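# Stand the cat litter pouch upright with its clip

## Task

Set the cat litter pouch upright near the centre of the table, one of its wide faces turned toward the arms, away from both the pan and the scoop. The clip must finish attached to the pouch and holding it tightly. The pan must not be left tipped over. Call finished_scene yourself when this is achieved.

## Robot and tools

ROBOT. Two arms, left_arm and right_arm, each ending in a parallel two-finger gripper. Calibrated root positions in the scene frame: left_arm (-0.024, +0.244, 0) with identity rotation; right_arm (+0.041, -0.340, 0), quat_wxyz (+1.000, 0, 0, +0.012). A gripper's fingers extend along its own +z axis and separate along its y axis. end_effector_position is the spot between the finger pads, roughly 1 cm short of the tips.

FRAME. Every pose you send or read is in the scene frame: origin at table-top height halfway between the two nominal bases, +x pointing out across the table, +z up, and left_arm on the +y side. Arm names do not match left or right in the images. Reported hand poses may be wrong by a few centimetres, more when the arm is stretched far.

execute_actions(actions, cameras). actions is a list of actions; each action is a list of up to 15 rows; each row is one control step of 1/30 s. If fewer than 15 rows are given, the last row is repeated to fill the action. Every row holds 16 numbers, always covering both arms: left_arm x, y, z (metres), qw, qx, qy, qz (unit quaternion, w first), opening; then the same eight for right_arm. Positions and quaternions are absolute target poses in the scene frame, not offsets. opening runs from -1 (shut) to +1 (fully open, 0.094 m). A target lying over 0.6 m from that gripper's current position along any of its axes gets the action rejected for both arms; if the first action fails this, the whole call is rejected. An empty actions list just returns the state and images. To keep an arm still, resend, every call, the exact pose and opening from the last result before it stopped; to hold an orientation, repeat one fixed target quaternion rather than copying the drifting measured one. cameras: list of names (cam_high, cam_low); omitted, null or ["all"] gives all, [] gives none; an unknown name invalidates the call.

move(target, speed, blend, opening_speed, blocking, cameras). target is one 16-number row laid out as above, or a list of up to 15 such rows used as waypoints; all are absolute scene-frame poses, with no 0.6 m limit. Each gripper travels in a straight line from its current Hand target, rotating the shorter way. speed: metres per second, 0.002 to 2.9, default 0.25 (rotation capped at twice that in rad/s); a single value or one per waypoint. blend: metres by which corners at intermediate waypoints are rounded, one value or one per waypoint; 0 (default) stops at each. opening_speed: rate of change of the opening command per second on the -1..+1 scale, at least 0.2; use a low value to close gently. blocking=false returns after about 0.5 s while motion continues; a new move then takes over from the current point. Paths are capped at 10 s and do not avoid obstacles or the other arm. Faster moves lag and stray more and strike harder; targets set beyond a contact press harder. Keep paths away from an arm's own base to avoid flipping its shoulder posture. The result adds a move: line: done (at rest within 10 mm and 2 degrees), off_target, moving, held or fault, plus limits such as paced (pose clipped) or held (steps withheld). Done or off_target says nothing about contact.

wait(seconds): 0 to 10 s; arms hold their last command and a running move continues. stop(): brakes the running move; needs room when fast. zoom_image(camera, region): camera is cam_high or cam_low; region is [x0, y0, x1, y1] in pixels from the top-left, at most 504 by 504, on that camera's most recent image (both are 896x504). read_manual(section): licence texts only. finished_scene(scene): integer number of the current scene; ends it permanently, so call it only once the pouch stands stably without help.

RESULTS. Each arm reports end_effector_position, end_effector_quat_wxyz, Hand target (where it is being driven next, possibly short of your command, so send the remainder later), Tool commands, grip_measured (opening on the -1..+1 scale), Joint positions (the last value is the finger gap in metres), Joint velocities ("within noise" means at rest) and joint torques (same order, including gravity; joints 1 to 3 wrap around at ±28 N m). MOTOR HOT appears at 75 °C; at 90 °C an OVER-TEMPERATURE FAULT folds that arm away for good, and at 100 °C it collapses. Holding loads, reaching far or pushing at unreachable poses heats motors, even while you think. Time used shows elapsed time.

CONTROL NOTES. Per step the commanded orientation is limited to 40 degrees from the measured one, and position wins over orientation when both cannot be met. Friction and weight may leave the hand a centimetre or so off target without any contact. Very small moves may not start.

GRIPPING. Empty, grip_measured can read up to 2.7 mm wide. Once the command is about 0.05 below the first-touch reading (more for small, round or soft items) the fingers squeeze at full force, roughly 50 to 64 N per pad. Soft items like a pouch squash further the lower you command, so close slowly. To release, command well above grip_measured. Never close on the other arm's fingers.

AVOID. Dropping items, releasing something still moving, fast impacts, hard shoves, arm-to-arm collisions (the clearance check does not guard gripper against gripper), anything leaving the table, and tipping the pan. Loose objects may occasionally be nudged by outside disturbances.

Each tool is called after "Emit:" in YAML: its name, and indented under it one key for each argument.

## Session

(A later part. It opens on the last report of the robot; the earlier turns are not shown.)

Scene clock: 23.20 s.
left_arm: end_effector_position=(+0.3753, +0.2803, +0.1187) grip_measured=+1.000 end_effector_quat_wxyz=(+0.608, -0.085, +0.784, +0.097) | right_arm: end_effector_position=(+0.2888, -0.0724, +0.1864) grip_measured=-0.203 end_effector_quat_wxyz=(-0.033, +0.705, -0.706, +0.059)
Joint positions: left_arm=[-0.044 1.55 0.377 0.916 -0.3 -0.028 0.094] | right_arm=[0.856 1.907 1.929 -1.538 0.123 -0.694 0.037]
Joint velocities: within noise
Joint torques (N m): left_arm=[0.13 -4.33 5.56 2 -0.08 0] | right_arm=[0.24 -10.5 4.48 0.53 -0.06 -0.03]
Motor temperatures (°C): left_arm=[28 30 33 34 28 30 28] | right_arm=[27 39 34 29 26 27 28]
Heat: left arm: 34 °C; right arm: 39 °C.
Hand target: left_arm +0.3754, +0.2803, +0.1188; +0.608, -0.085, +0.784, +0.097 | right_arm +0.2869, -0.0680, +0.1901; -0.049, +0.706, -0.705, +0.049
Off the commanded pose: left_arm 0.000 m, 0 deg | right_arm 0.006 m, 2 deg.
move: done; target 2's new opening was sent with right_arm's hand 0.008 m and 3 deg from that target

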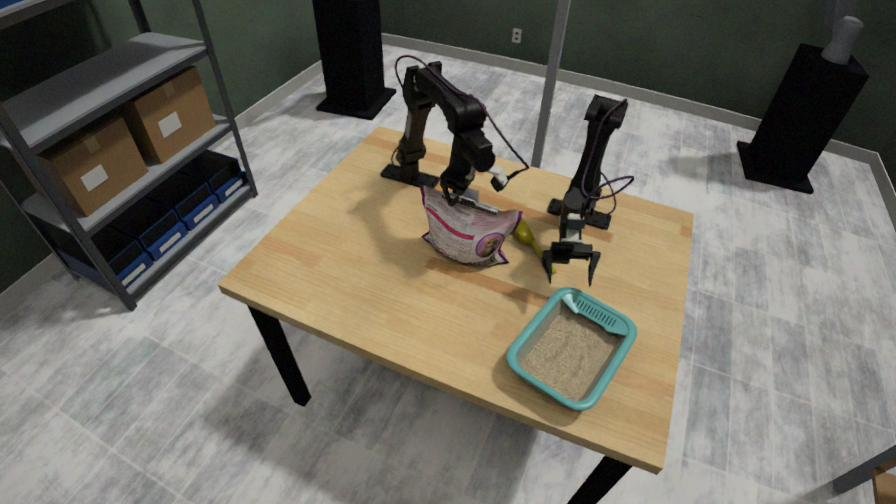

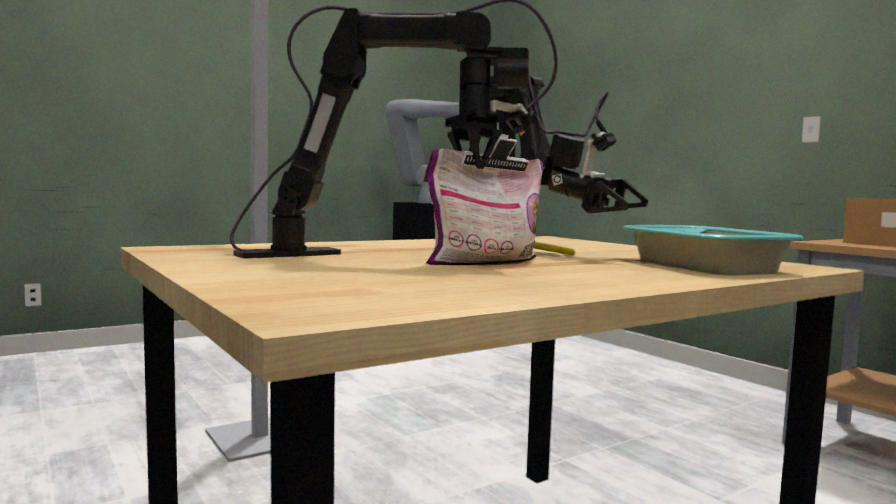

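Emit:
move:
  target:
    - [0.3753,0.2803,0.1187,0.608,-0.085,0.784,0.097,1.0,0.276,-0.065,0.285,-0.049,0.706,-0.705,0.049,-0.1]
    - [0.3753,0.2803,0.1187,0.608,-0.085,0.784,0.097,1.0,0.22,-0.15,0.31,-0.2,0.70,-0.68,0.049,-0.1]
  speed: [0.12,0.22]

Emit:
zoom_image:
  camera: "cam_high"
  region: [380, 150, 560, 310]

Emit:
zoom_image:
  camera: "cam_low"
  region: [420, 80, 640, 290]

Scene clock: 25.47 s.
left_arm: end_effector_position=(+0.3753, +0.2803, +0.1187) grip_measured=+1.000 end_effector_quat_wxyz=(+0.608, -0.085, +0.784, +0.097) | right_arm: end_effector_position=(+0.2193, -0.1468, +0.3137) grip_measured=-0.102 end_effector_quat_wxyz=(-0.232, +0.700, -0.674, +0.044)
Joint positions: left_arm=[-0.044 1.55 0.377 0.916 -0.3 -0.028 0.094] | right_arm=[0.886 1.332 1.779 -1.559 0.132 -0.729 0.042]
Joint velocities: within noise
Joint torques (N m): left_arm=[-0.12 -4.45 5.55 1.99 -0.05 0.03] | right_arm=[-1.01 -3.06 4.31 0.92 0.08 -0.01]
Motor temperatures (°C): left_arm=[28 30 33 34 28 30 28] | right_arm=[27 39 34 29 26 27 28]
Heat: left arm: 34 °C; right arm: 39 °C.
Hand target: left_arm +0.3754, +0.2803, +0.1188; +0.608, -0.085, +0.784, +0.097 | right_arm +0.2201, -0.1498, +0.3094; -0.224, +0.699, -0.677, +0.047
Off the commanded pose: left_arm 0.000 m, 0 deg | right_arm 0.005 m, 4 deg.
joint sent to its limit (right arm) — joint 4 (wrist pitch), lower limit. The joint targets are off in orientation, not in position.
move: off_target (right_arm)

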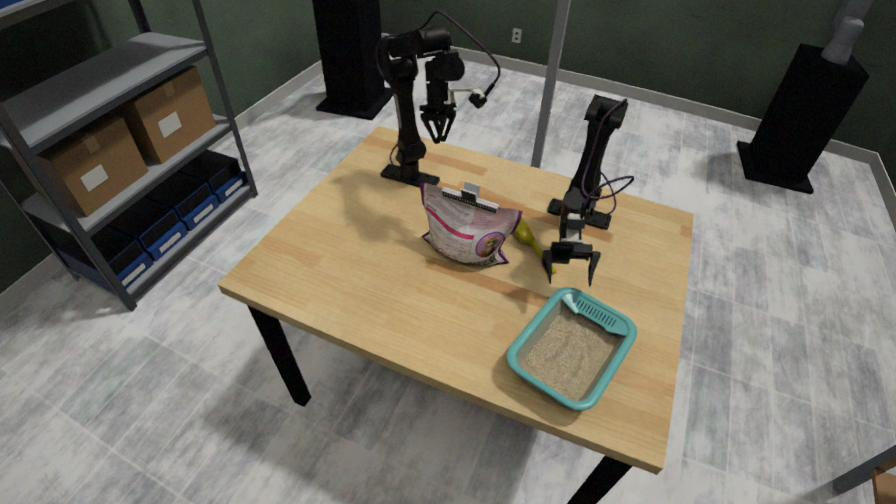

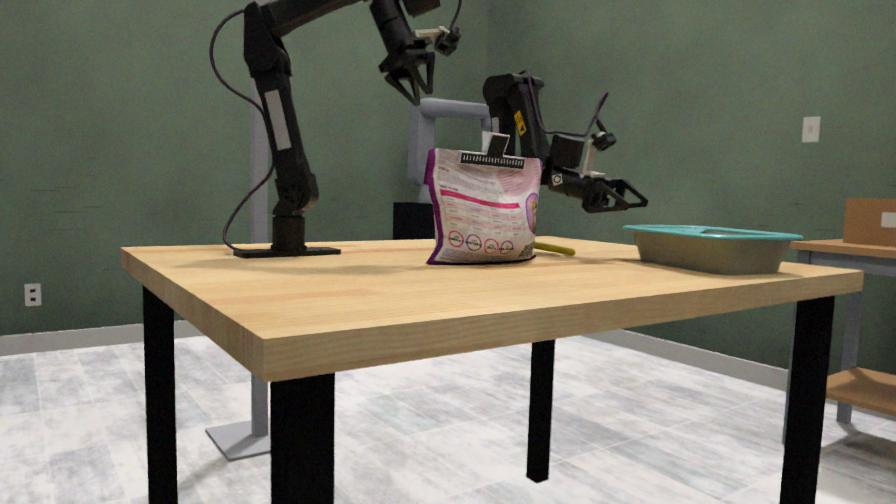

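Scaled by 2.800.

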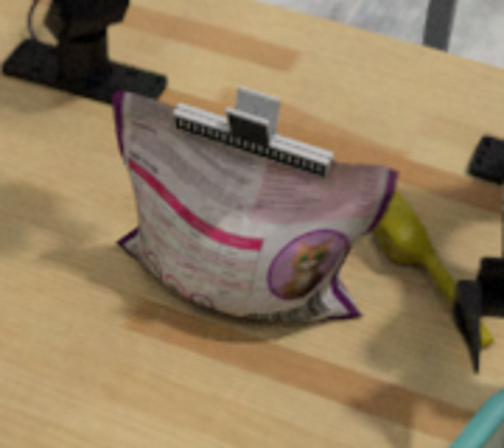

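Scaled by 2.291.

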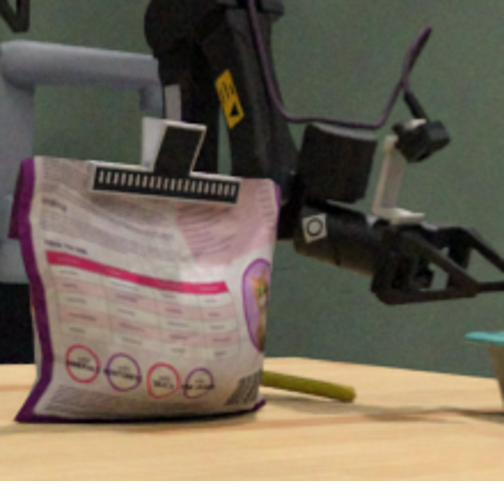

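Emit:
finished_scene:
  scene: 3

The scene is finished: the task was done.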